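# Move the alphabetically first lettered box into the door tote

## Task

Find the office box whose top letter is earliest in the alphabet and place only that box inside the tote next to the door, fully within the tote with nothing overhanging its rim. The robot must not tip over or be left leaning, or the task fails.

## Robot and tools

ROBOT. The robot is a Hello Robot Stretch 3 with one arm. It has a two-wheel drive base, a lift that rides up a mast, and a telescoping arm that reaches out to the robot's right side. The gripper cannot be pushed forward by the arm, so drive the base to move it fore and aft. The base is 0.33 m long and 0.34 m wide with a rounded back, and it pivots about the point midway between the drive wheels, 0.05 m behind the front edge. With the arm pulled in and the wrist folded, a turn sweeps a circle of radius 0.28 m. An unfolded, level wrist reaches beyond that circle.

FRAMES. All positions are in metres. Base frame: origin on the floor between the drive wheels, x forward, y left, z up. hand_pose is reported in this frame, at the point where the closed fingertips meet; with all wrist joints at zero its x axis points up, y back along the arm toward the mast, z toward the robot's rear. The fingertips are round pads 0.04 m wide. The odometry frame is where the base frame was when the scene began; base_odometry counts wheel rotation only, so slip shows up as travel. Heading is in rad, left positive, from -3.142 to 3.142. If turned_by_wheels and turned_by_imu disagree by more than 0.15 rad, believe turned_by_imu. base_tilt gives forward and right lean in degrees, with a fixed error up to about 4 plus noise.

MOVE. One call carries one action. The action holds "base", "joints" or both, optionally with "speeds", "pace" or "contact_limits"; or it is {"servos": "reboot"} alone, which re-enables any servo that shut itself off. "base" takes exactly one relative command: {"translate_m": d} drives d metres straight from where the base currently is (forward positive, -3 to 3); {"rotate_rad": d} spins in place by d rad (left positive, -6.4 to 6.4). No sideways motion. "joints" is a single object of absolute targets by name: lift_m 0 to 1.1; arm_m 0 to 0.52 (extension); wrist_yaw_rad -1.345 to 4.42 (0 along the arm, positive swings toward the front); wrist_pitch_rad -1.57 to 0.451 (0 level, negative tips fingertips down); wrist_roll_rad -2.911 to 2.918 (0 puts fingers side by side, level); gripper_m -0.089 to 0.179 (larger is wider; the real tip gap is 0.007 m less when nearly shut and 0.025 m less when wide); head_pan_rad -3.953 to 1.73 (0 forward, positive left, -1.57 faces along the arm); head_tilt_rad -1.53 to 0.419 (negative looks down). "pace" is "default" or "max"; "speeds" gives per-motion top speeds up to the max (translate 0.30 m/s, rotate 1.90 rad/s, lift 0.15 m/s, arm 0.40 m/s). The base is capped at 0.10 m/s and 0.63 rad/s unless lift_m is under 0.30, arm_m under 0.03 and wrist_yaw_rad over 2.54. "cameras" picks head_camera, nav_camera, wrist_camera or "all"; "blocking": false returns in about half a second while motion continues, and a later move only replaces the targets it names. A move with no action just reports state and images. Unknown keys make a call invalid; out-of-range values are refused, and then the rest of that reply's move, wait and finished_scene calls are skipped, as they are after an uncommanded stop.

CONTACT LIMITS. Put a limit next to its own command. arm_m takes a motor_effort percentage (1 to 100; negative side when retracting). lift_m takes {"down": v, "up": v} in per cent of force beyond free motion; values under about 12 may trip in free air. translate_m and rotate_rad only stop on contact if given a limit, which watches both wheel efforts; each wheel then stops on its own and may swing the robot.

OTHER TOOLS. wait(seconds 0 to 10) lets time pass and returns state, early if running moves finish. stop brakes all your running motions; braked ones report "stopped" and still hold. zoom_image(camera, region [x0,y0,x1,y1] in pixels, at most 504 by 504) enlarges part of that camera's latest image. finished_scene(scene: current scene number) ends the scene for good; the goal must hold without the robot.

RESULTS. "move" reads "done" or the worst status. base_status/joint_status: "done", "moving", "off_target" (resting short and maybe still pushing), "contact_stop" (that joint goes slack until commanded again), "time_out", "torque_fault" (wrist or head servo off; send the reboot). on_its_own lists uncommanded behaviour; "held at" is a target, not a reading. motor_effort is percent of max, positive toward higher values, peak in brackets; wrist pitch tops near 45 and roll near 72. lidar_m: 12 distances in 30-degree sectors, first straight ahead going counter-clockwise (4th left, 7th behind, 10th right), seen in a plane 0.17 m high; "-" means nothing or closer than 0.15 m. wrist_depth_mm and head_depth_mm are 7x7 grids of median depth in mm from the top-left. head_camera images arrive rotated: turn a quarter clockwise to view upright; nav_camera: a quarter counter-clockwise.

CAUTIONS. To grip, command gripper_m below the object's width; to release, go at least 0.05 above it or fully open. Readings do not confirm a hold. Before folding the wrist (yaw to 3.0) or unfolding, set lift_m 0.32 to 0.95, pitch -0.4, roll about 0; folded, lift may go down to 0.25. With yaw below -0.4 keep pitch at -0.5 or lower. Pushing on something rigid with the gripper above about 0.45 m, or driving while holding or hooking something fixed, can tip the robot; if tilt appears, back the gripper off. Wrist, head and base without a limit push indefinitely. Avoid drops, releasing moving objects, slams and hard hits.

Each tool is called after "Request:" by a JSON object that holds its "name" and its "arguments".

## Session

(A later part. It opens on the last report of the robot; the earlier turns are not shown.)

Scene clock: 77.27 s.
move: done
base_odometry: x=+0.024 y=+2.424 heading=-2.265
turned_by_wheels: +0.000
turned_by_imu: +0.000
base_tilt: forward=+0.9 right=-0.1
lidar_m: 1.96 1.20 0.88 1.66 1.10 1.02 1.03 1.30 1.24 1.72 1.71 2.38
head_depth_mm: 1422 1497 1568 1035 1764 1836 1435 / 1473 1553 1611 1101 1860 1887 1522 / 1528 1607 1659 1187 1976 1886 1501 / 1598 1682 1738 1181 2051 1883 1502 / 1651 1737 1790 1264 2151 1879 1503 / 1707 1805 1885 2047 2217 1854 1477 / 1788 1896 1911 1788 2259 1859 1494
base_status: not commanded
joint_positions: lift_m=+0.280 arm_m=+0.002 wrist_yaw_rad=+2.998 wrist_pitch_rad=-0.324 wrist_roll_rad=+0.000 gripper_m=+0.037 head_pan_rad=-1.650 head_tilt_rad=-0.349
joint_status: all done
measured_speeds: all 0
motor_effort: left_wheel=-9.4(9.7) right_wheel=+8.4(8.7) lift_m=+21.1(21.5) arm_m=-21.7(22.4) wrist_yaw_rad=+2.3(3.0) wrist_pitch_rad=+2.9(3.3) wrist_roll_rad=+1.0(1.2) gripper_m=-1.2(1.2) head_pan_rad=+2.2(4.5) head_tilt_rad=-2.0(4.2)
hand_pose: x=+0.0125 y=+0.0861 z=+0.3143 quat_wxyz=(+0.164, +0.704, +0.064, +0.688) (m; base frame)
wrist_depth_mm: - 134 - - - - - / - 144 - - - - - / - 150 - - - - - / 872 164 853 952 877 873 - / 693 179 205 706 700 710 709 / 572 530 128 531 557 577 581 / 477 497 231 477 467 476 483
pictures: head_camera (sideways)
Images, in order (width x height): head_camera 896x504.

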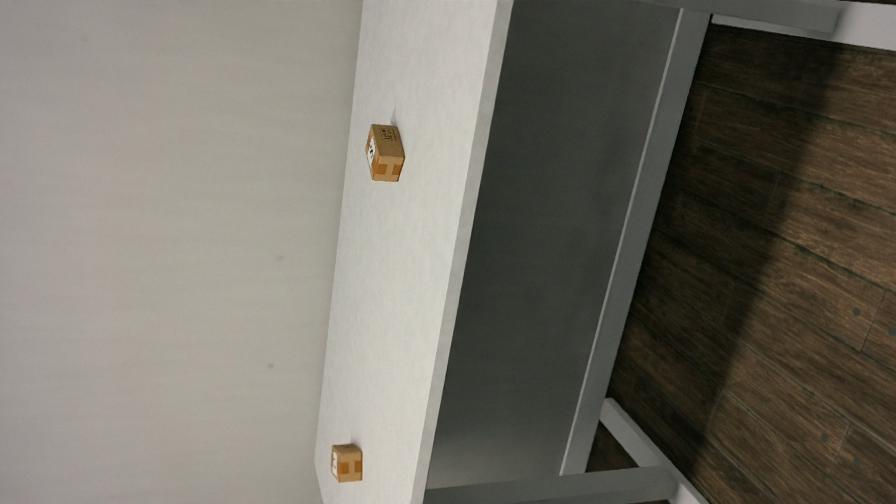

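Request:
{"name": "move", "arguments": {"base": {"rotate_rad": -0.95}, "pace": "max"}}

Request:
{"name": "move", "arguments": {"base": {"translate_m": 0.85}, "joints": {"head_pan_rad": 0.55, "head_tilt_rad": -0.35}, "cameras": ["head_camera"], "pace": "max"}}

Request:
{"name": "move", "arguments": {"joints": {"head_pan_rad": -0.8, "head_tilt_rad": -0.4}, "cameras": ["head_camera"], "pace": "max"}}

Scene clock: 88.83 s.
move: done
base_odometry: x=+0.024 y=+2.424 heading=+3.068
turned_by_wheels: -0.950
turned_by_imu: -0.946
base_tilt: forward=+0.9 right=-0.3
lidar_m: 1.74 2.33 1.26 1.20 1.36 1.46 1.06 1.02 1.05 1.42 1.24 1.72
head_depth_mm: 1227 1273 1308 1374 1419 1488 1471 / 1391 1443 1486 1563 1634 1704 1509 / 1577 1644 1736 1828 1932 1861 1512 / 1672 1768 1854 2002 2154 1853 1502 / 1582 1681 1793 1907 2070 1864 1494 / 1503 1604 1692 1797 1944 1855 1492 / 1452 1523 1602 1714 1827 1857 1473
base_status: done
joint_positions: lift_m=+0.280 arm_m=+0.002 wrist_yaw_rad=+2.998 wrist_pitch_rad=-0.324 wrist_roll_rad=+0.000 gripper_m=+0.037 head_pan_rad=-1.601 head_tilt_rad=-0.351
joint_status: not commanded
measured_speeds: all 0
motor_effort: left_wheel=+9.4(17.4) right_wheel=-9.2(15.7) lift_m=+22.1(22.4) arm_m=-23.5(23.5) wrist_yaw_rad=+2.5(3.0) wrist_pitch_rad=+3.3(3.3) wrist_roll_rad=+0.9(1.0) gripper_m=+0.3(1.2) head_pan_rad=+2.6(4.4) head_tilt_rad=-1.2(3.0)
hand_pose: x=+0.0125 y=+0.0861 z=+0.3143 quat_wxyz=(+0.164, +0.704, +0.064, +0.688) (m; base frame)
wrist_depth_mm: 633 134 - - - - - / - 144 - - - - - / - 149 - - - - - / 855 164 886 918 935 911 945 / 719 179 206 704 714 709 727 / 572 527 129 536 557 578 574 / 481 498 232 478 468 482 481
pictures: none

Scene clock: 93.00 s.
move: done
base_odometry: x=-0.824 y=+2.486 heading=+3.069
turned_by_wheels: +0.000
turned_by_imu: +0.000
base_tilt: forward=+0.8 right=+0.1
lidar_m: 1.76 1.58 1.83 1.67 1.77 1.51 1.81 1.74 1.80 1.10 1.26 0.93
head_depth_mm: 1710 1814 1919 2053 2192 1876 1498 / 1726 1832 1905 1615 2189 1818 1506 / 1738 1833 1924 2085 2201 1861 1502 / 1739 1854 1916 2102 2219 1859 1498 / 1761 1853 1946 2129 2230 1855 1494 / 1782 1880 1946 2151 2244 1848 1510 / 1795 1881 1965 2183 2276 1839 1491
base_status: done
joint_positions: lift_m=+0.280 arm_m=+0.002 wrist_yaw_rad=+2.998 wrist_pitch_rad=-0.324 wrist_roll_rad=+0.000 gripper_m=+0.037 head_pan_rad=+0.553 head_tilt_rad=-0.351
joint_status: all done
measured_speeds: all 0
motor_effort: left_wheel=+11.3(17.3) right_wheel=-4.0(14.7) lift_m=+22.4(22.8) arm_m=-21.7(23.7) wrist_yaw_rad=+2.6(3.0) wrist_pitch_rad=+3.0(3.4) wrist_roll_rad=+0.8(1.2) gripper_m=+0.4(1.1) head_pan_rad=-2.5(4.6) head_tilt_rad=+0.0(2.8)
hand_pose: x=+0.0125 y=+0.0861 z=+0.3143 quat_wxyz=(+0.164, +0.704, +0.064, +0.688) (m; base frame)
wrist_depth_mm: - 134 - - - - - / - 144 - - - - - / - 149 - - - - - / 916 164 879 916 930 928 943 / 697 179 205 713 710 710 706 / 567 525 129 531 547 581 574 / 481 502 232 482 471 489 482
pictures: head_camera (sideways)
Images, in order (width x height): head_camera 896x504.

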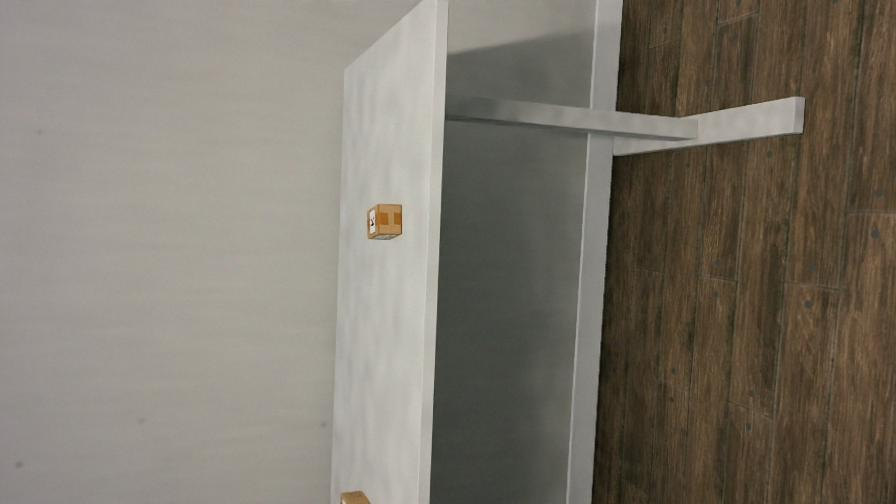

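Scene clock: 94.00 s.
move: done
base_odometry: x=-0.824 y=+2.486 heading=+3.069
turned_by_wheels: +0.000
turned_by_imu: +0.000
base_tilt: forward=+1.1 right=-0.1
lidar_m: 1.77 1.58 1.82 1.67 1.77 1.51 1.81 1.74 1.80 1.10 1.26 0.93
head_depth_mm: 1029 1091 1170 905 628 537 1447 / 1051 1130 1180 897 623 1515 1442 / 1081 1146 1212 890 625 1574 1435 / 1105 1187 1250 838 624 1607 1439 / 1136 1209 1284 829 617 1648 1447 / 1167 1256 1314 877 618 1152 1290 / 1190 1280 1386 871 641 1754 1440
base_status: not commanded
joint_positions: lift_m=+0.280 arm_m=+0.002 wrist_yaw_rad=+2.998 wrist_pitch_rad=-0.324 wrist_roll_rad=+0.000 gripper_m=+0.037 head_pan_rad=-0.832 head_tilt_rad=-0.399
joint_status: all done
measured_speeds: all 0
motor_effort: left_wheel=+11.2(11.5) right_wheel=-4.3(4.3) lift_m=+22.6(23.1) arm_m=-21.9(22.5) wrist_yaw_rad=+2.6(2.9) wrist_pitch_rad=+2.8(3.3) wrist_roll_rad=+0.8(1.1) gripper_m=-0.6(1.0) head_pan_rad=-0.9(5.0) head_tilt_rad=-2.1(4.0)
hand_pose: x=+0.0125 y=+0.0861 z=+0.3143 quat_wxyz=(+0.164, +0.704, +0.064, +0.688) (m; base frame)
wrist_depth_mm: - 134 - - - - - / - 144 - - - - - / - 149 - - - - - / 936 164 859 903 942 935 916 / 706 180 205 715 715 709 704 / 568 530 129 530 554 575 579 / 476 498 232 481 465 479 480
pictures: head_camera (sideways)
Images, in order (width x height): head_camera 896x504.

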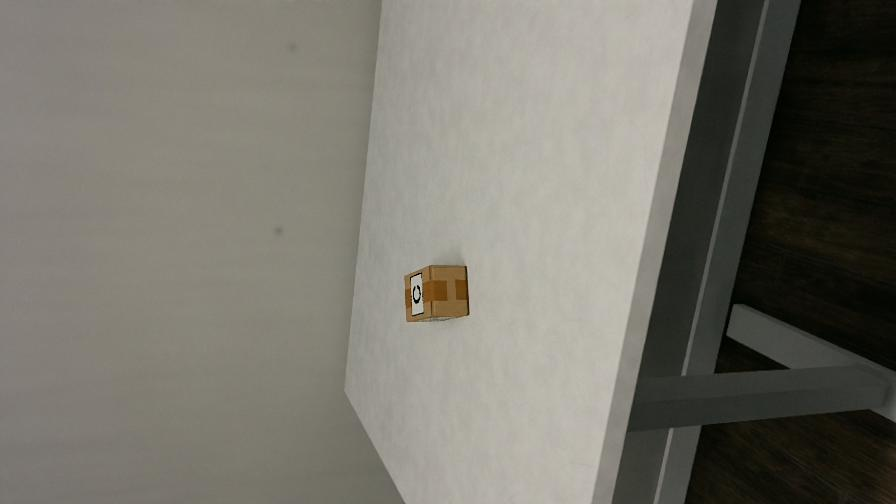

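Request:
{"name": "zoom_image", "arguments": {"camera": "head_camera", "region": [400, 265, 440, 325]}}

Request:
{"name": "move", "arguments": {"joints": {"head_pan_rad": 0.6, "head_tilt_rad": -0.35}, "cameras": ["head_camera"], "pace": "max"}}

Request:
{"name": "zoom_image", "arguments": {"camera": "head_camera", "region": [360, 210, 410, 260]}}

Request:
{"name": "move", "arguments": {"joints": {"head_pan_rad": 1.0, "head_tilt_rad": -0.35}, "cameras": ["head_camera"], "pace": "max"}}

Request:
{"name": "zoom_image", "arguments": {"camera": "head_camera", "region": [316, 220, 396, 310]}}

Request:
{"name": "move", "arguments": {"joints": {"head_pan_rad": -1.8, "head_tilt_rad": -0.35}, "cameras": ["head_camera"], "pace": "max"}}

Scaled by 8.400 from the camera's 896x504 image, which has a finer 1280x720 frame.

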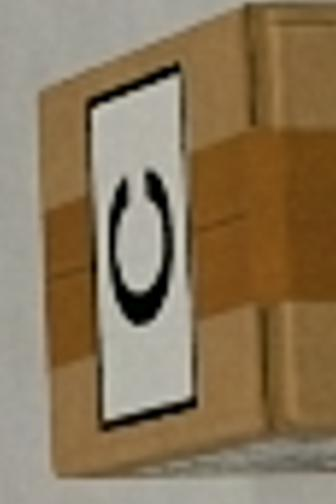

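Scene clock: 101.03 s.
move: done
base_odometry: x=-0.824 y=+2.486 heading=+3.069
turned_by_wheels: +0.000
turned_by_imu: +0.001
base_tilt: forward=+0.8 right=-0.2
lidar_m: 1.76 1.58 1.83 1.67 1.77 1.51 1.82 1.74 1.80 1.10 1.26 0.93
head_depth_mm: 1695 1793 1877 1449 2133 1855 1513 / 1709 1809 1881 2048 2169 1788 1510 / 1749 1837 1917 2094 2225 1869 1486 / 1744 1861 1932 2143 2237 1858 1489 / 1807 1893 1960 2169 2300 1861 1497 / 1828 1905 2001 2227 2333 1835 1498 / 1864 1967 2048 2244 2377 1823 1487
base_status: not commanded
joint_positions: lift_m=+0.280 arm_m=+0.002 wrist_yaw_rad=+2.998 wrist_pitch_rad=-0.324 wrist_roll_rad=+0.000 gripper_m=+0.037 head_pan_rad=+0.634 head_tilt_rad=-0.355
joint_status: all done
measured_speeds: all 0
motor_effort: left_wheel=+11.2(11.5) right_wheel=-4.2(4.4) lift_m=+23.1(23.5) arm_m=-20.9(21.1) wrist_yaw_rad=+2.6(3.0) wrist_pitch_rad=+3.1(3.3) wrist_roll_rad=+0.9(1.0) gripper_m=-0.3(1.2) head_pan_rad=-0.5(5.4) head_tilt_rad=+3.6(6.0)
hand_pose: x=+0.0125 y=+0.0861 z=+0.3143 quat_wxyz=(+0.164, +0.704, +0.064, +0.688) (m; base frame)
wrist_depth_mm: - 133 - - - - - / - 144 - - - - - / - 150 - - - - - / 900 164 856 920 902 943 944 / 706 178 206 718 705 715 698 / 571 534 129 529 552 571 574 / 480 493 231 484 466 484 483
pictures: head_camera (sideways)
Images, in order (width x height): head_camera 896x504.

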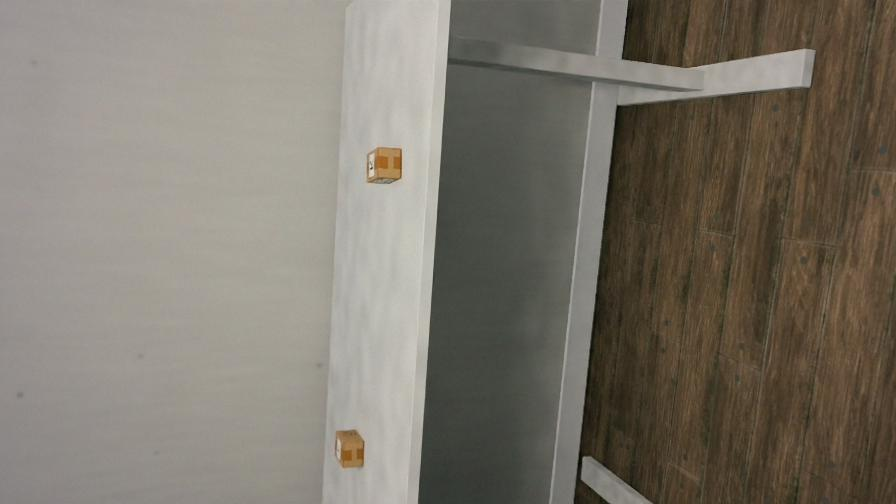

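Scaled by 10.080 from the camera's 896x504 image, which has a finer 1280x720 frame.

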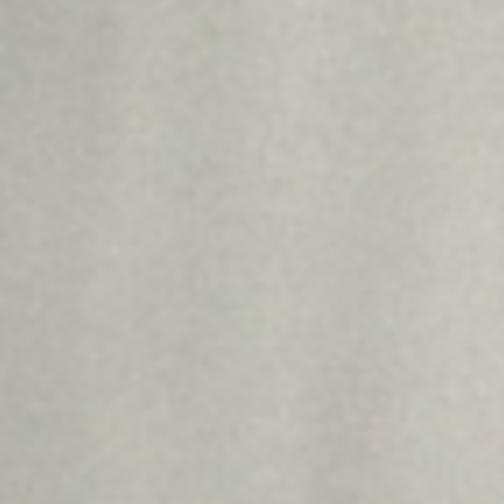

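Scene clock: 101.77 s.
move: done
base_odometry: x=-0.824 y=+2.486 heading=+3.069
turned_by_wheels: +0.000
turned_by_imu: +0.000
base_tilt: forward=+0.6 right=+0.0
lidar_m: 1.77 1.58 1.83 1.67 1.77 1.51 1.81 1.74 1.80 1.10 1.26 0.93
head_depth_mm: 1740 1837 1906 1466 2179 1861 1514 / 1846 1914 2009 2133 2274 1885 1508 / 1956 2046 2078 2309 2381 1876 1511 / 2041 2155 2233 1980 2207 1874 1497 / 2115 2268 2307 2531 2424 1844 1495 / 2196 2334 2345 2447 2323 1848 1499 / 2013 2134 1932 1897 1838 1831 1487
base_status: not commanded
joint_positions: lift_m=+0.280 arm_m=+0.002 wrist_yaw_rad=+2.998 wrist_pitch_rad=-0.324 wrist_roll_rad=+0.000 gripper_m=+0.037 head_pan_rad=+1.027 head_tilt_rad=-0.353
joint_status: all done
measured_speeds: all 0
motor_effort: left_wheel=+11.3(11.5) right_wheel=-3.6(4.3) lift_m=+23.4(23.8) arm_m=-20.1(20.8) wrist_yaw_rad=+2.4(3.1) wrist_pitch_rad=+3.3(3.4) wrist_roll_rad=+0.8(1.0) gripper_m=-0.8(0.9) head_pan_rad=+0.4(3.9) head_tilt_rad=+4.4(6.0)
hand_pose: x=+0.0125 y=+0.0861 z=+0.3143 quat_wxyz=(+0.164, +0.704, +0.064, +0.688) (m; base frame)
wrist_depth_mm: - 134 - - - - - / - 144 - - - - - / - 149 - - - - - / 928 164 881 926 921 935 932 / 690 179 205 713 709 721 702 / 569 529 128 533 546 581 581 / 480 500 233 481 470 484 487
pictures: head_camera (sideways)
Images, in order (width x height): head_camera 896x504.

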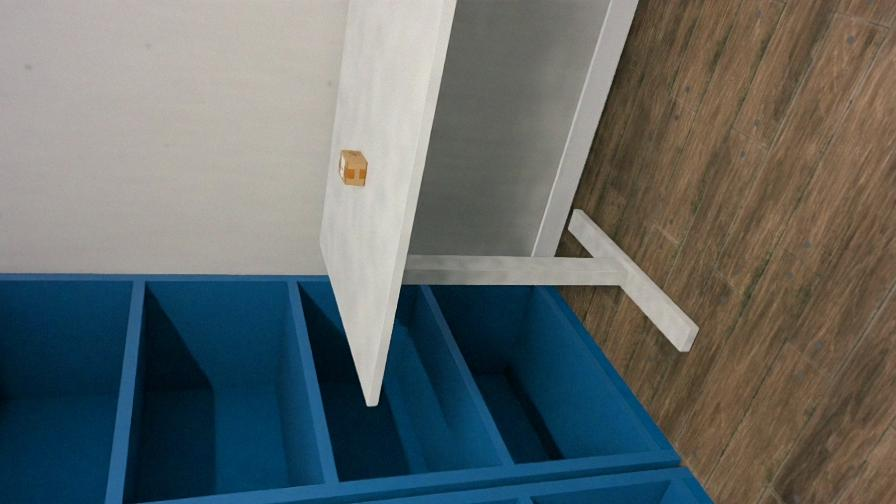

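Scaled by 5.600 from the camera's 896x504 image, which has a finer 1280x720 frame.

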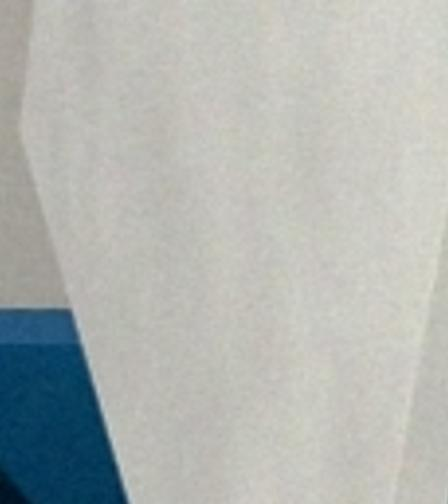

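Scene clock: 103.07 s.
move: done
base_odometry: x=-0.824 y=+2.486 heading=+3.069
turned_by_wheels: +0.000
turned_by_imu: +0.000
base_tilt: forward=+0.9 right=+0.0
lidar_m: 1.76 1.58 1.83 1.67 1.77 1.51 1.82 1.74 1.80 1.10 1.26 0.93
head_depth_mm: 1729 1795 1884 1928 2046 1896 1520 / 1786 1899 2009 1020 2217 1886 1526 / 1618 1753 1864 1014 2177 1871 1494 / 1477 1590 1705 1003 782 1373 1419 / 1362 1443 1518 998 705 1796 1500 / 1275 1335 1404 994 671 1688 1487 / 1187 1250 1301 907 667 1538 1493
base_status: not commanded
joint_positions: lift_m=+0.280 arm_m=+0.002 wrist_yaw_rad=+2.998 wrist_pitch_rad=-0.324 wrist_roll_rad=+0.000 gripper_m=+0.037 head_pan_rad=-1.851 head_tilt_rad=-0.351
joint_status: all done
measured_speeds: all 0
motor_effort: left_wheel=+11.3(11.5) right_wheel=-3.7(4.5) lift_m=+23.7(23.8) arm_m=-19.5(20.3) wrist_yaw_rad=+2.4(3.0) wrist_pitch_rad=+3.0(3.3) wrist_roll_rad=+0.9(1.2) gripper_m=+0.2(1.1) head_pan_rad=+4.6(4.7) head_tilt_rad=+2.3(6.3)
hand_pose: x=+0.0125 y=+0.0861 z=+0.3143 quat_wxyz=(+0.164, +0.704, +0.064, +0.688) (m; base frame)
wrist_depth_mm: - 133 - - - - - / - 145 - - - - - / - 150 - - - - - / 932 164 863 915 917 933 937 / 686 179 206 705 716 706 713 / 564 532 129 529 544 568 566 / 479 495 231 482 473 485 478
pictures: head_camera (sideways)
Images, in order (width x height): head_camera 896x504.

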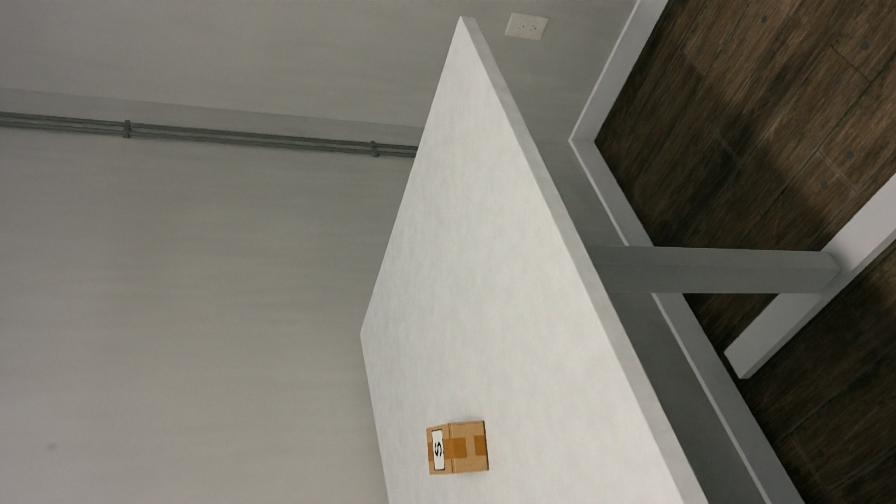

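Request:
{"name": "move", "arguments": {"joints": {"head_pan_rad": 0.8, "head_tilt_rad": -0.3}, "cameras": ["head_camera"], "pace": "max"}}

Request:
{"name": "zoom_image", "arguments": {"camera": "head_camera", "region": [320, 0, 460, 120]}}

Request:
{"name": "zoom_image", "arguments": {"camera": "head_camera", "region": [280, 290, 380, 400]}}

Scene clock: 108.20 s.
move: done
base_odometry: x=-0.824 y=+2.486 heading=+3.069
turned_by_wheels: +0.000
turned_by_imu: +0.001
base_tilt: forward=+1.1 right=-0.1
lidar_m: 1.76 1.58 1.83 1.67 1.77 1.51 1.81 1.74 1.80 1.10 1.26 0.93
head_depth_mm: 1713 1785 1862 1485 2083 2039 1584 / 1759 1870 1935 1619 2174 1994 1576 / 1829 1897 1975 1596 2239 1994 1575 / 1887 1978 2060 1749 2339 1981 1574 / 1954 2073 2182 1750 2446 1979 1569 / 2014 2146 2260 1871 2324 1932 1567 / 2101 2178 2297 2133 2524 1978 1558
base_status: not commanded
joint_positions: lift_m=+0.280 arm_m=+0.002 wrist_yaw_rad=+2.998 wrist_pitch_rad=-0.324 wrist_roll_rad=+0.000 gripper_m=+0.037 head_pan_rad=+0.858 head_tilt_rad=-0.299
joint_status: all done
measured_speeds: translate_m=+0.000 rotate_rad=+0.000 lift_m=+0.000 arm_m=+0.000 wrist_yaw_rad=+0.000 wrist_pitch_rad=+0.000 wrist_roll_rad=+0.000 head_pan_rad=-0.024 head_tilt_rad=+0.000
motor_effort: left_wheel=+11.4(11.4) right_wheel=-3.8(4.4) lift_m=+24.1(24.5) arm_m=-18.5(19.2) wrist_yaw_rad=+2.6(2.9) wrist_pitch_rad=+3.2(3.4) wrist_roll_rad=+0.8(1.1) gripper_m=-0.2(1.3) head_pan_rad=-2.6(5.1) head_tilt_rad=+3.9(7.4)
hand_pose: x=+0.0125 y=+0.0861 z=+0.3143 quat_wxyz=(+0.164, +0.704, +0.064, +0.688) (m; base frame)
wrist_depth_mm: - 134 - - - - - / - 145 - - - - - / - 150 - - - - - / 913 164 880 926 928 918 932 / 707 179 206 705 713 703 716 / 565 531 128 528 557 575 563 / 480 494 230 483 469 483 484
pictures: head_camera (sideways)
Images, in order (width x height): head_camera 896x504.

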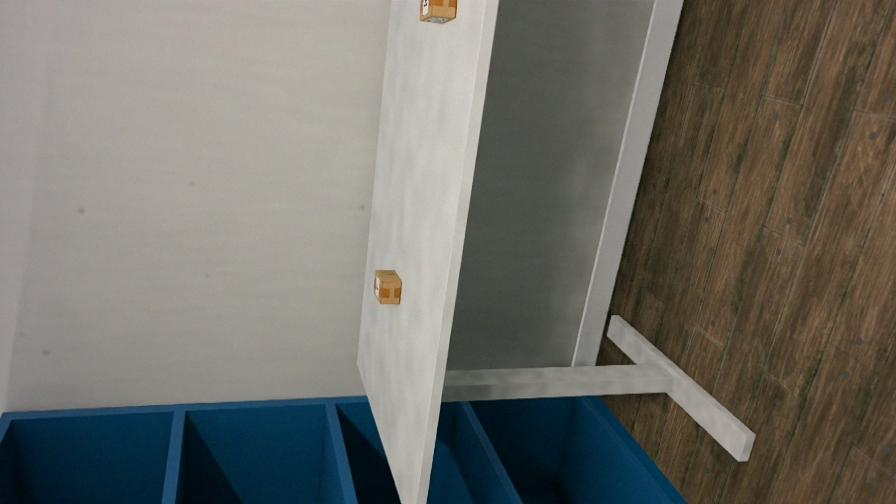

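Scaled by 3.600 from the camera's 896x504 image, which has a finer 1280x720 frame.

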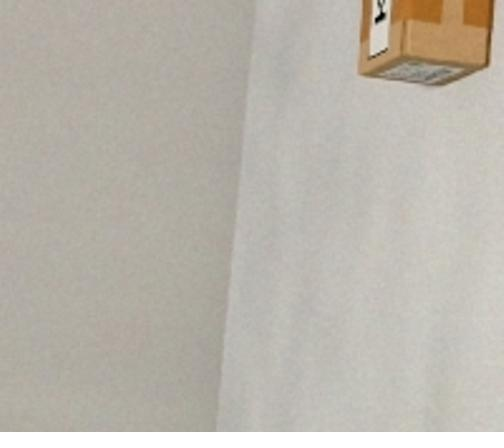

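Scaled by 4.582 from the camera's 896x504 image, which has a finer 1280x720 frame.

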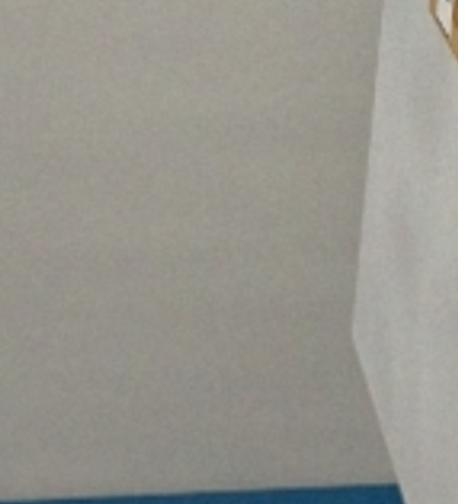

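Request:
{"name": "zoom_image", "arguments": {"camera": "head_camera", "region": [412, 0, 462, 30]}}

Request:
{"name": "zoom_image", "arguments": {"camera": "head_camera", "region": [370, 265, 406, 309]}}

Request:
{"name": "move", "arguments": {"joints": {"head_pan_rad": 0.5, "head_tilt_rad": -0.3}, "cameras": ["head_camera"], "pace": "max"}}

Scaled by 10.080 from the camera's 896x504 image, which has a finer 1280x720 frame.

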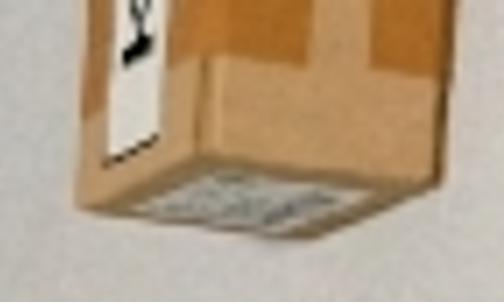

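Scaled by 11.455 from the camera's 896x504 image, which has a finer 1280x720 frame.

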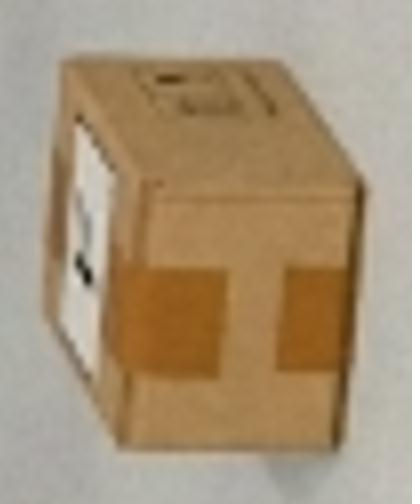

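Scene clock: 111.60 s.
move: done
base_odometry: x=-0.824 y=+2.486 heading=+3.069
turned_by_wheels: +0.000
turned_by_imu: +0.001
base_tilt: forward=+0.9 right=-0.1
lidar_m: 1.76 1.58 1.83 1.67 1.77 1.50 1.82 1.74 1.80 1.10 1.26 0.93
head_depth_mm: 1752 1832 1936 2047 2194 2027 1600 / 1761 1852 1944 1614 2190 2020 1571 / 1764 1853 1947 1599 2163 1874 1563 / 1759 1851 1932 1445 2197 1966 1571 / 1765 1853 1947 1571 2180 1981 1571 / 1761 1847 1949 1556 2181 1975 1568 / 1758 1874 1954 1533 2198 1955 1555
base_status: not commanded
joint_positions: lift_m=+0.280 arm_m=+0.002 wrist_yaw_rad=+2.998 wrist_pitch_rad=-0.324 wrist_roll_rad=+0.000 gripper_m=+0.037 head_pan_rad=+0.495 head_tilt_rad=-0.299
joint_status: all done
measured_speeds: all 0
motor_effort: left_wheel=+11.1(11.4) right_wheel=-3.8(4.3) lift_m=+24.6(25.1) arm_m=-17.0(17.9) wrist_yaw_rad=+2.6(3.0) wrist_pitch_rad=+3.3(3.3) wrist_roll_rad=+0.8(1.1) gripper_m=+0.7(1.0) head_pan_rad=-2.9(4.7) head_tilt_rad=+1.1(4.6)
hand_pose: x=+0.0125 y=+0.0861 z=+0.3143 quat_wxyz=(+0.164, +0.704, +0.064, +0.688) (m; base frame)
wrist_depth_mm: - 133 - - - - - / - 144 - - - - - / - 149 - - - - - / 908 163 866 934 958 929 925 / 695 179 205 729 706 721 689 / 577 526 129 525 553 578 575 / 478 499 233 480 465 480 482
pictures: head_camera (sideways)
Images, in order (width x height): head_camera 896x504.

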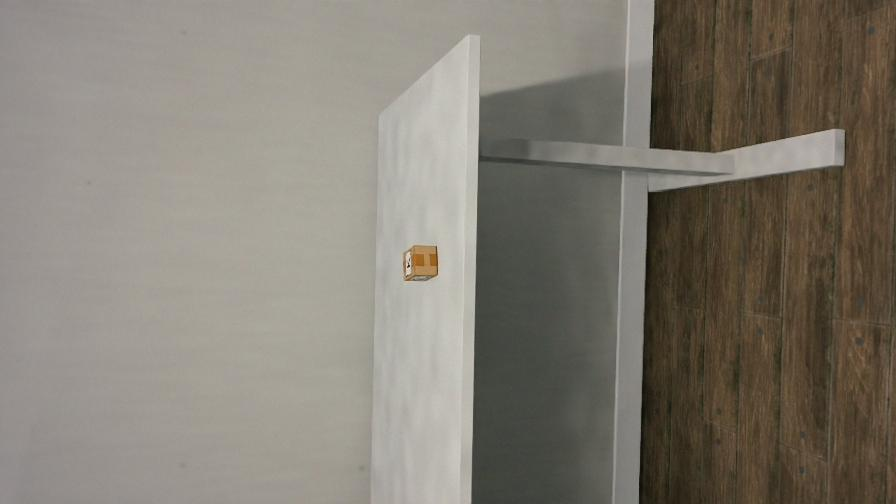

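Request:
{"name": "zoom_image", "arguments": {"camera": "head_camera", "region": [400, 243, 440, 283]}}

Scaled by 12.600 from the camera's 896x504 image, which has a finer 1280x720 frame.

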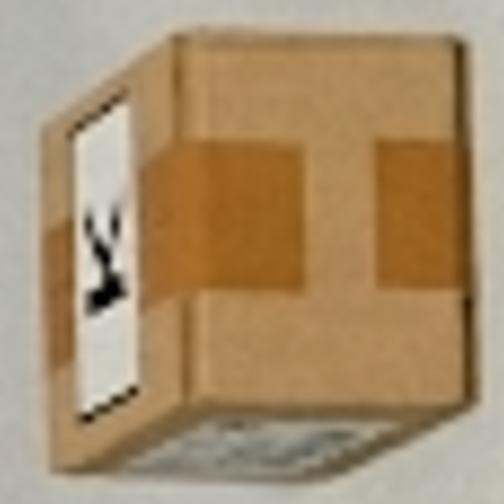

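Request:
{"name": "move", "arguments": {"base": {"rotate_rad": 0.93}, "joints": {"head_pan_rad": 0, "head_tilt_rad": -0.35}, "pace": "max"}}

Request:
{"name": "move", "arguments": {"base": {"translate_m": 0.5}, "cameras": ["head_camera"], "pace": "max"}}

Scene clock: 118.57 s.
move: done
base_odometry: x=-0.824 y=+2.486 heading=-2.285
turned_by_wheels: +0.930
turned_by_imu: +0.927
base_tilt: forward=+0.9 right=-0.2
lidar_m: 1.82 1.67 1.31 1.51 1.90 1.74 1.76 1.10 1.26 0.94 1.59 1.58
head_depth_mm: 1721 1799 1862 1472 2152 1890 1509 / 1779 1842 1951 2067 2226 1886 1515 / 1839 1960 2018 2201 2271 1875 1509 / 1943 2031 2099 2335 2428 1865 1495 / 2016 2109 2204 1957 2209 1877 1502 / 2044 2179 2224 2460 2348 1862 1501 / 2122 2277 2296 2292 2277 1858 1507
base_status: done
joint_positions: lift_m=+0.280 arm_m=+0.002 wrist_yaw_rad=+2.998 wrist_pitch_rad=-0.324 wrist_roll_rad=+0.000 gripper_m=+0.037 head_pan_rad=-0.007 head_tilt_rad=-0.349
joint_status: all done
measured_speeds: all 0
motor_effort: left_wheel=-6.9(16.7) right_wheel=+8.3(15.9) lift_m=+25.8(25.8) arm_m=-22.4(22.4) wrist_yaw_rad=+2.3(3.1) wrist_pitch_rad=+2.9(3.5) wrist_roll_rad=+0.8(1.1) gripper_m=+0.4(1.1) head_pan_rad=+0.1(4.7) head_tilt_rad=-2.1(3.2)
hand_pose: x=+0.0125 y=+0.0861 z=+0.3143 quat_wxyz=(+0.164, +0.704, +0.064, +0.688) (m; base frame)
wrist_depth_mm: - 134 - - - - - / - 144 - - - - - / - 150 - - - - - / 914 164 865 920 954 938 925 / 707 180 206 704 708 715 721 / 567 531 128 531 555 580 575 / 484 494 230 485 467 482 488
pictures: none

Scene clock: 121.53 s.
move: done
base_odometry: x=-1.151 y=+2.108 heading=-2.285
turned_by_wheels: +0.000
turned_by_imu: +0.000
base_tilt: forward=+1.1 right=-0.1
lidar_m: 1.34 1.25 1.46 1.16 1.85 2.20 2.22 1.57 1.00 1.46 1.70 1.17
head_depth_mm: 1307 1371 1457 1158 851 1716 1510 / 1364 1436 1517 1149 893 1793 1492 / 1418 1491 1585 1136 1789 1869 1492 / 1472 1568 1655 1138 1919 1861 1502 / 1543 1645 1735 1135 2013 1796 1497 / 1603 1715 1795 1126 1521 1661 1499 / 1625 1780 1872 1190 2106 1794 1482
base_status: done
joint_positions: lift_m=+0.280 arm_m=+0.002 wrist_yaw_rad=+2.998 wrist_pitch_rad=-0.324 wrist_roll_rad=+0.000 gripper_m=+0.037 head_pan_rad=-0.001 head_tilt_rad=-0.350
joint_status: not commanded
measured_speeds: all 0
motor_effort: left_wheel=+6.2(12.3) right_wheel=+1.5(17.9) lift_m=+25.8(26.1) arm_m=-22.4(23.5) wrist_yaw_rad=+2.1(3.1) wrist_pitch_rad=+2.6(3.4) wrist_roll_rad=+0.8(1.2) gripper_m=-0.5(1.2) head_pan_rad=+3.0(4.1) head_tilt_rad=-1.5(2.5)
hand_pose: x=+0.0124 y=+0.0861 z=+0.3143 quat_wxyz=(+0.164, +0.704, +0.064, +0.688) (m; base frame)
wrist_depth_mm: - 134 - - - - - / - 144 - - - - - / - 150 - - - - - / 927 164 863 918 926 935 957 / 711 179 206 704 718 713 723 / 579 534 129 531 554 570 572 / 477 500 231 478 467 480 484
pictures: head_camera (sideways)
Images, in order (width x height): head_camera 896x504.

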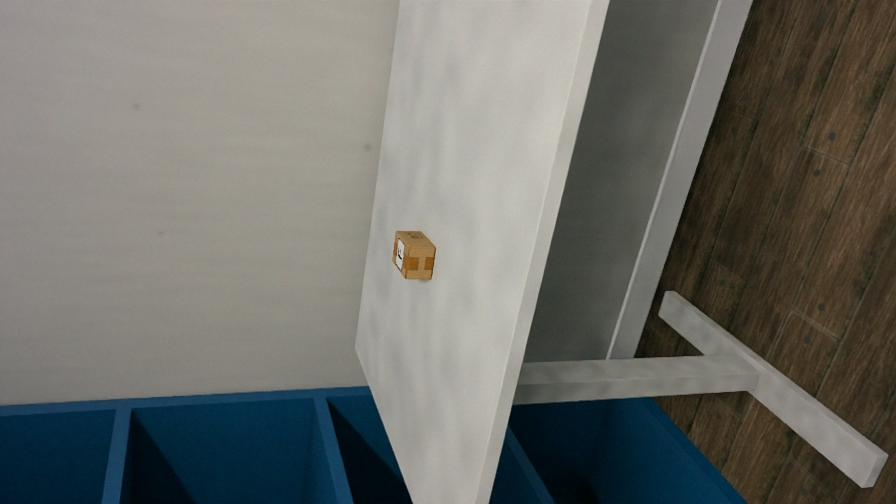

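Request:
{"name": "zoom_image", "arguments": {"camera": "head_camera", "region": [388, 228, 440, 284]}}

Scaled by 9.000 from the camera's 896x504 image, which has a finer 1280x720 frame.

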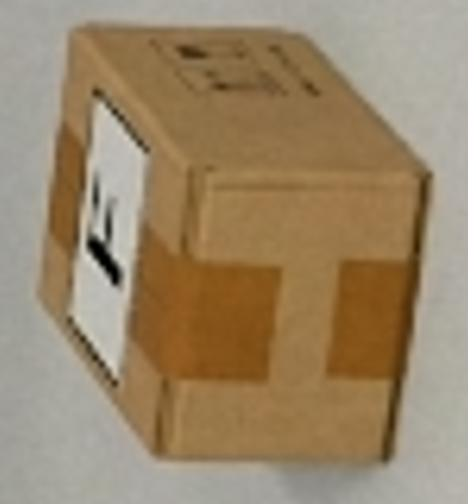

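Request:
{"name": "move", "arguments": {"base": {"rotate_rad": 0.556}, "pace": "max"}}

Request:
{"name": "move", "arguments": {"base": {"translate_m": -0.387}, "pace": "max"}}

Request:
{"name": "move", "arguments": {"base": {"rotate_rad": -0.997}, "joints": {"lift_m": 0.95, "wrist_pitch_rad": -0.4, "head_pan_rad": -1.57, "head_tilt_rad": -0.5}, "pace": "max", "cameras": ["head_camera"]}}

Scene clock: 148.00 s.
move: done
base_odometry: x=-1.151 y=+2.108 heading=-1.729
turned_by_wheels: +0.556
turned_by_imu: +0.554
base_tilt: forward=+0.9 right=-0.1
lidar_m: 1.26 1.57 1.15 1.65 2.20 1.60 1.56 1.00 1.47 1.19 1.18 1.34
head_depth_mm: 1679 1759 1824 1151 1430 1562 1513 / 1792 1913 1966 1232 2137 1892 1458 / 1688 1832 1862 1937 2071 1789 1503 / 1588 1714 1730 1920 1706 1762 1489 / 1091 1159 1233 1323 1425 1565 1494 / 1168 1324 1375 1554 1508 1698 1455 / 1342 1442 1484 1622 1440 1689 1432
base_status: done
joint_positions: lift_m=+0.280 arm_m=+0.002 wrist_yaw_rad=+2.998 wrist_pitch_rad=-0.324 wrist_roll_rad=+0.000 gripper_m=+0.037 head_pan_rad=+0.000 head_tilt_rad=-0.350
joint_status: not commanded
measured_speeds: all 0
motor_effort: left_wheel=-8.7(16.4) right_wheel=+9.4(15.8) lift_m=+26.4(26.8) arm_m=-23.5(23.5) wrist_yaw_rad=+2.2(3.1) wrist_pitch_rad=+3.0(3.3) wrist_roll_rad=+0.6(1.0) gripper_m=-0.5(1.3) head_pan_rad=+3.2(3.9) head_tilt_rad=-1.1(2.3)
hand_pose: x=+0.0124 y=+0.0861 z=+0.3143 quat_wxyz=(+0.164, +0.704, +0.064, +0.688) (m; base frame)
wrist_depth_mm: - 134 - - - - - / - 144 - - - - - / - 150 - - - - - / 919 164 860 914 921 917 893 / 703 179 205 707 701 709 695 / 569 524 128 523 555 573 578 / 483 498 232 485 464 482 481
pictures: none

Scene clock: 150.60 s.
move: done
base_odometry: x=-1.090 y=+2.490 heading=-1.729
turned_by_wheels: +0.000
turned_by_imu: +0.001
base_tilt: forward=+0.9 right=-0.1
lidar_m: 1.65 1.43 1.73 2.13 1.97 1.20 1.23 1.14 0.73 1.46 1.34 1.81
head_depth_mm: 1978 2035 2070 1479 2248 1889 1509 / 2152 2215 2225 2221 2314 1880 1506 / 2071 2170 2315 2365 2347 1818 1503 / 1894 2036 2015 2041 2197 1876 1498 / 1433 1557 1629 1795 1918 1880 1502 / 1685 1804 1864 2011 2121 1782 1490 / 1614 1727 1753 1896 2020 1741 1491
base_status: done
joint_positions: lift_m=+0.280 arm_m=+0.002 wrist_yaw_rad=+2.998 wrist_pitch_rad=-0.324 wrist_roll_rad=+0.000 gripper_m=+0.037 head_pan_rad=+0.000 head_tilt_rad=-0.350
joint_status: not commanded
measured_speeds: all 0
motor_effort: left_wheel=-6.8(19.7) right_wheel=+4.2(6.9) lift_m=+26.8(27.2) arm_m=-22.8(23.7) wrist_yaw_rad=+2.8(3.0) wrist_pitch_rad=+2.9(3.4) wrist_roll_rad=+0.8(1.2) gripper_m=-0.3(1.3) head_pan_rad=+2.4(4.1) head_tilt_rad=-1.1(2.4)
hand_pose: x=+0.0124 y=+0.0861 z=+0.3143 quat_wxyz=(+0.164, +0.704, +0.064, +0.688) (m; base frame)
wrist_depth_mm: - 134 - - - - - / - 145 - - - - - / - 149 - - - - - / 907 164 850 923 931 928 943 / 697 179 205 712 703 721 712 / 575 537 128 531 552 571 577 / 478 493 232 489 468 485 479
pictures: none

Scene clock: 155.87 s.
move: done
base_odometry: x=-1.090 y=+2.490 heading=-2.726
turned_by_wheels: -0.997
turned_by_imu: -0.992
base_tilt: forward=+0.9 right=-0.1
lidar_m: 1.33 1.72 1.64 1.43 1.73 2.08 1.97 1.19 1.20 1.14 0.73 1.53
head_depth_mm: 952 1036 1081 722 541 459 - / 959 1031 1076 713 536 446 - / 955 1029 1070 717 537 457 - / 962 1041 1061 674 535 454 - / 963 1040 1052 680 535 453 - / 957 1044 1056 707 533 468 1067 / 962 1044 1047 708 532 468 1326
base_status: done
joint_positions: lift_m=+0.950 arm_m=+0.002 wrist_yaw_rad=+2.998 wrist_pitch_rad=-0.415 wrist_roll_rad=+0.000 gripper_m=+0.037 head_pan_rad=-1.571 head_tilt_rad=-0.501
joint_status: all done
measured_speeds: all 0
motor_effort: left_wheel=+8.5(15.9) right_wheel=-8.5(14.1) lift_m=+29.5(32.8) arm_m=-20.2(23.9) wrist_yaw_rad=+2.3(3.1) wrist_pitch_rad=+2.6(5.4) wrist_roll_rad=+0.9(1.1) gripper_m=+0.0(1.1) head_pan_rad=+3.4(5.8) head_tilt_rad=-1.2(5.9)
hand_pose: x=+0.0110 y=+0.0757 z=+0.9632 quat_wxyz=(+0.195, +0.700, +0.096, +0.680) (m; base frame)
wrist_depth_mm: - 135 - - - - - / - 145 - - - - - / - 155 - - - - - / - 173 - - - - - / - 197 200 - - - - / - - 127 - - - - / - - 255 - - - -
pictures: head_camera (sideways)
Images, in order (width x height): head_camera 896x504.

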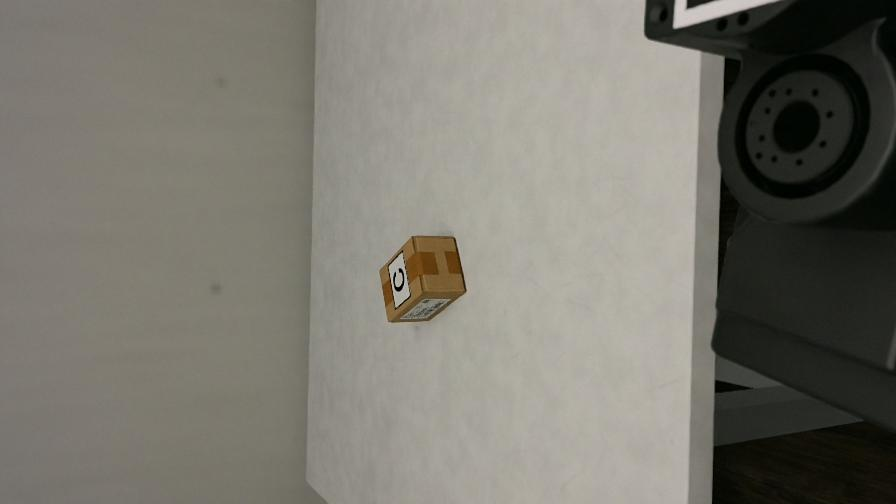

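Request:
{"name": "move", "arguments": {"joints": {"wrist_yaw_rad": 0.39, "gripper_m": 0.179}, "pace": "max"}}

Request:
{"name": "move", "arguments": {"joints": {"arm_m": 0.2, "wrist_pitch_rad": -0.32, "lift_m": 0.955}, "cameras": ["wrist_camera"]}}

Scene clock: 171.20 s.
move: done
base_odometry: x=-1.090 y=+2.490 heading=-2.726
turned_by_wheels: +0.000
turned_by_imu: +0.001
base_tilt: forward=+0.9 right=-0.3
lidar_m: 1.33 1.71 1.64 1.43 1.73 2.09 1.97 1.19 1.20 1.14 0.73 1.53
head_depth_mm: 957 1036 1076 719 541 460 - / 958 1042 1075 719 539 446 - / 964 1033 1069 715 538 440 - / 964 1040 1069 675 557 - - / 960 1046 1052 679 535 1427 1268 / 958 1040 1048 706 534 455 1133 / 961 1041 1048 707 531 442 1335
base_status: not commanded
joint_positions: lift_m=+0.950 arm_m=+0.002 wrist_yaw_rad=+0.393 wrist_pitch_rad=-0.415 wrist_roll_rad=+0.000 gripper_m=+0.179 head_pan_rad=-1.570 head_tilt_rad=-0.501
joint_status: all done
measured_speeds: all 0
motor_effort: left_wheel=+8.3(8.7) right_wheel=-8.2(8.6) lift_m=+27.8(28.8) arm_m=-15.4(17.6) wrist_yaw_rad=-2.5(6.6) wrist_pitch_rad=+2.9(3.0) wrist_roll_rad=+0.9(1.2) gripper_m=+1.0(94.9) head_pan_rad=+2.2(4.4) head_tilt_rad=+4.3(4.3)
hand_pose: x=+0.0646 y=-0.3543 z=+0.9632 quat_wxyz=(+0.707, +0.278, -0.650, -0.008) (m; base frame)
wrist_depth_mm: - - - - - - - / - - - - 378 - - / - 340 343 343 343 347 351 / 256 254 257 257 256 258 258 / - 212 205 206 205 205 206 / 125 139 203 176 171 165 118 / - - - - 165 150 109
pictures: none

Scene clock: 173.90 s.
move: done
base_odometry: x=-1.090 y=+2.490 heading=-2.726
turned_by_wheels: +0.000
turned_by_imu: +0.000
base_tilt: forward=+0.9 right=-0.2
lidar_m: 1.33 1.71 1.65 1.43 1.73 2.08 1.97 1.19 1.20 1.14 0.73 1.54
head_depth_mm: 957 1034 1082 310 328 459 1344 / 955 1035 1070 310 342 458 1338 / 952 1040 1074 321 339 470 1336 / 954 1033 1066 413 448 469 1345 / 961 1039 1058 680 518 471 1333 / 959 1035 1058 709 535 468 1160 / 959 1050 1057 707 532 467 1337
base_status: not commanded
joint_positions: lift_m=+0.955 arm_m=+0.200 wrist_yaw_rad=+0.393 wrist_pitch_rad=-0.341 wrist_roll_rad=+0.000 gripper_m=+0.179 head_pan_rad=-1.570 head_tilt_rad=-0.500
joint_status: all done
measured_speeds: all 0
motor_effort: left_wheel=+8.3(8.6) right_wheel=-8.2(8.7) lift_m=+30.1(32.1) arm_m=+23.9(26.7) wrist_yaw_rad=-1.9(2.6) wrist_pitch_rad=+3.5(7.8) wrist_roll_rad=+0.9(1.1) gripper_m=+0.5(1.3) head_pan_rad=+2.6(3.8) head_tilt_rad=+2.9(4.4)
hand_pose: x=+0.0679 y=-0.5607 z=+0.9854 quat_wxyz=(+0.707, +0.254, -0.660, +0.018) (m; base frame)
wrist_depth_mm: - - - - - - - / - - - - - - - / - 412 413 385 392 - - / 335 317 316 300 225 318 326 / 244 242 244 233 234 258 247 / 125 183 198 199 199 192 122 / 156 161 167 167 167 167 109
pictures: wrist_camera
Images, in order (width x height): wrist_camera 644x364.

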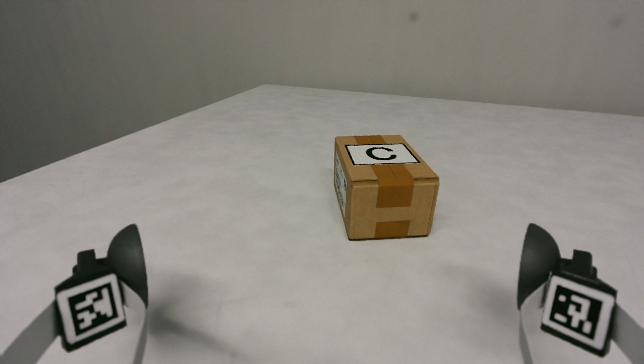

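Request:
{"name": "move", "arguments": {"base": {"translate_m": 0.013}, "joints": {"arm_m": 0.338, "lift_m": 0.952}, "cameras": ["wrist_camera"], "contact_limits": {"arm_m": 45}}}

Request:
{"name": "move", "arguments": {"joints": {"gripper_m": 0.035}, "cameras": ["wrist_camera"]}}

Request:
{"name": "move", "arguments": {"joints": {"lift_m": 1.03}, "cameras": ["wrist_camera"]}}

Scene clock: 179.53 s.
move: done
base_odometry: x=-1.102 y=+2.485 heading=-2.726
turned_by_wheels: +0.000
turned_by_imu: +0.001
base_tilt: forward=+1.1 right=-0.1
lidar_m: 1.32 1.70 1.64 1.43 1.74 2.09 1.98 1.20 1.20 1.14 0.72 1.54
head_depth_mm: 948 1031 433 442 542 460 1342 / 959 1037 427 464 539 459 1355 / 953 1038 457 464 538 457 1338 / 957 1035 996 627 536 470 1341 / 954 1039 1073 681 535 470 1337 / 959 1039 1056 709 535 469 1132 / 959 1055 1054 704 533 468 1335
base_status: done
joint_positions: lift_m=+0.952 arm_m=+0.338 wrist_yaw_rad=+0.393 wrist_pitch_rad=-0.340 wrist_roll_rad=+0.000 gripper_m=+0.179 head_pan_rad=-1.570 head_tilt_rad=-0.500
joint_status: all done
measured_speeds: all 0
motor_effort: left_wheel=+8.8(13.0) right_wheel=+3.0(6.8) lift_m=+21.2(26.9) arm_m=+23.7(26.6) wrist_yaw_rad=-1.8(2.5) wrist_pitch_rad=+3.7(4.0) wrist_roll_rad=+1.0(1.2) gripper_m=-0.2(1.2) head_pan_rad=+2.7(3.8) head_tilt_rad=+2.1(4.1)
contact_limits: arm_m 45 (drawing in: default 40, maximum 55; extending or still: default 49, maximum 70)
hand_pose: x=+0.0679 y=-0.6987 z=+0.9824 quat_wxyz=(+0.707, +0.254, -0.660, +0.018) (m; base frame)
wrist_depth_mm: - - - - - - - / - - - - - - - / - 399 409 409 408 407 412 / 306 308 310 313 313 311 314 / 237 238 238 156 239 252 239 / 125 139 186 126 181 187 123 / 152 153 157 107 111 164 109
pictures: wrist_camera
Images, in order (width x height): wrist_camera 644x364.

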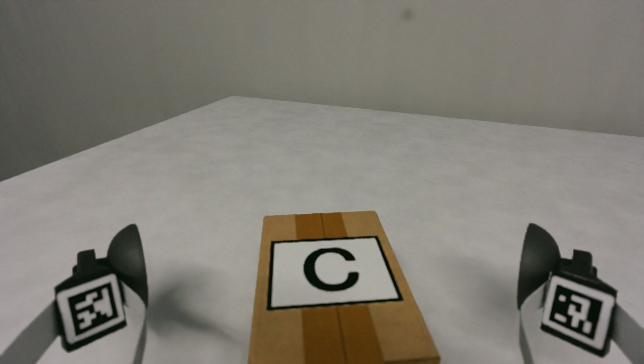

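Scene clock: 181.50 s.
move: done
base_odometry: x=-1.102 y=+2.485 heading=-2.726
turned_by_wheels: +0.000
turned_by_imu: +0.000
base_tilt: forward=+1.0 right=-0.1
lidar_m: 1.32 1.70 1.63 1.43 1.75 2.09 1.99 1.20 1.20 1.14 0.72 1.54
head_depth_mm: 951 1031 433 443 540 459 1343 / 957 1034 427 463 540 457 1336 / 953 1035 458 463 538 459 1330 / 961 1044 999 629 535 471 1331 / 957 1037 1062 683 536 469 1342 / 956 1041 1058 707 533 468 1118 / 963 1043 1053 705 535 467 1341
base_status: not commanded
joint_positions: lift_m=+0.952 arm_m=+0.338 wrist_yaw_rad=+0.392 wrist_pitch_rad=-0.313 wrist_roll_rad=+0.000 gripper_m=+0.036 head_pan_rad=-1.570 head_tilt_rad=-0.500
joint_status: all done
measured_speeds: all 0
motor_effort: left_wheel=+8.5(9.0) right_wheel=+2.7(3.4) lift_m=+22.2(22.2) arm_m=+19.7(23.6) wrist_yaw_rad=-1.4(2.4) wrist_pitch_rad=-1.5(4.0) wrist_roll_rad=+0.6(1.1) gripper_m=-12.9(95.2) head_pan_rad=+1.5(3.5) head_tilt_rad=+0.6(3.5)
contact_limits: arm_m 45 (drawing in: default 40, maximum 55; extending or still: default 49, maximum 70)
hand_pose: x=+0.0689 y=-0.7015 z=+0.9890 quat_wxyz=(+0.707, +0.244, -0.663, +0.028) (m; base frame)
wrist_depth_mm: - - - - - - - / - - - - - - - / - - 417 - - - - / 333 333 334 337 341 339 345 / 251 255 253 170 257 255 259 / 203 205 131 136 128 206 206 / 171 164 166 118 118 172 172
pictures: wrist_camera
Images, in order (width x height): wrist_camera 644x364.

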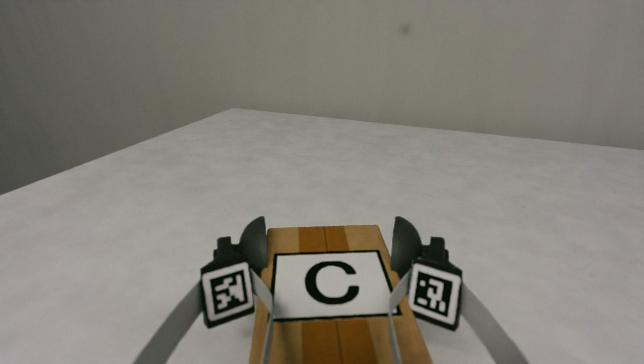

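Scene clock: 183.03 s.
move: done
base_odometry: x=-1.102 y=+2.485 heading=-2.726
turned_by_wheels: +0.000
turned_by_imu: +0.000
base_tilt: forward=+1.0 right=-0.2
lidar_m: 1.32 1.70 1.64 1.43 1.74 2.09 1.99 1.20 1.20 1.14 0.72 1.54
head_depth_mm: 952 410 889 721 542 460 1336 / 952 390 421 719 539 457 1356 / 954 499 424 684 539 458 1339 / 953 1011 620 681 536 470 1332 / 955 1042 1059 713 536 469 1341 / 960 1039 1063 710 534 469 1134 / 958 1045 1051 707 533 467 1337
base_status: not commanded
joint_positions: lift_m=+1.030 arm_m=+0.338 wrist_yaw_rad=+0.392 wrist_pitch_rad=-0.343 wrist_roll_rad=+0.000 gripper_m=+0.036 head_pan_rad=-1.570 head_tilt_rad=-0.500
joint_status: all done
measured_speeds: all 0
motor_effort: left_wheel=+8.6(8.8) right_wheel=+2.2(2.9) lift_m=+30.2(32.7) arm_m=+17.6(20.3) wrist_yaw_rad=-1.3(2.1) wrist_pitch_rad=+4.0(4.5) wrist_roll_rad=+0.9(1.1) gripper_m=-12.8(14.6) head_pan_rad=+2.7(3.4) head_tilt_rad=+1.5(3.6)
contact_limits: arm_m 45 (drawing in: default 40, maximum 55; extending or still: default 49, maximum 70)
hand_pose: x=+0.0677 y=-0.6985 z=+1.0598 quat_wxyz=(+0.707, +0.254, -0.659, +0.017) (m; base frame)
wrist_depth_mm: - - - - - - - / - - - - - - - / - - - - - - - / - - - - - - - / - 361 360 167 350 366 366 / 295 295 130 137 127 299 296 / 248 104 242 117 120 251 251
pictures: wrist_camera
Images, in order (width x height): wrist_camera 644x364.

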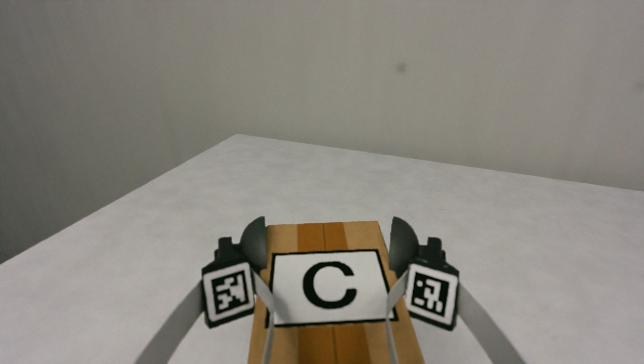

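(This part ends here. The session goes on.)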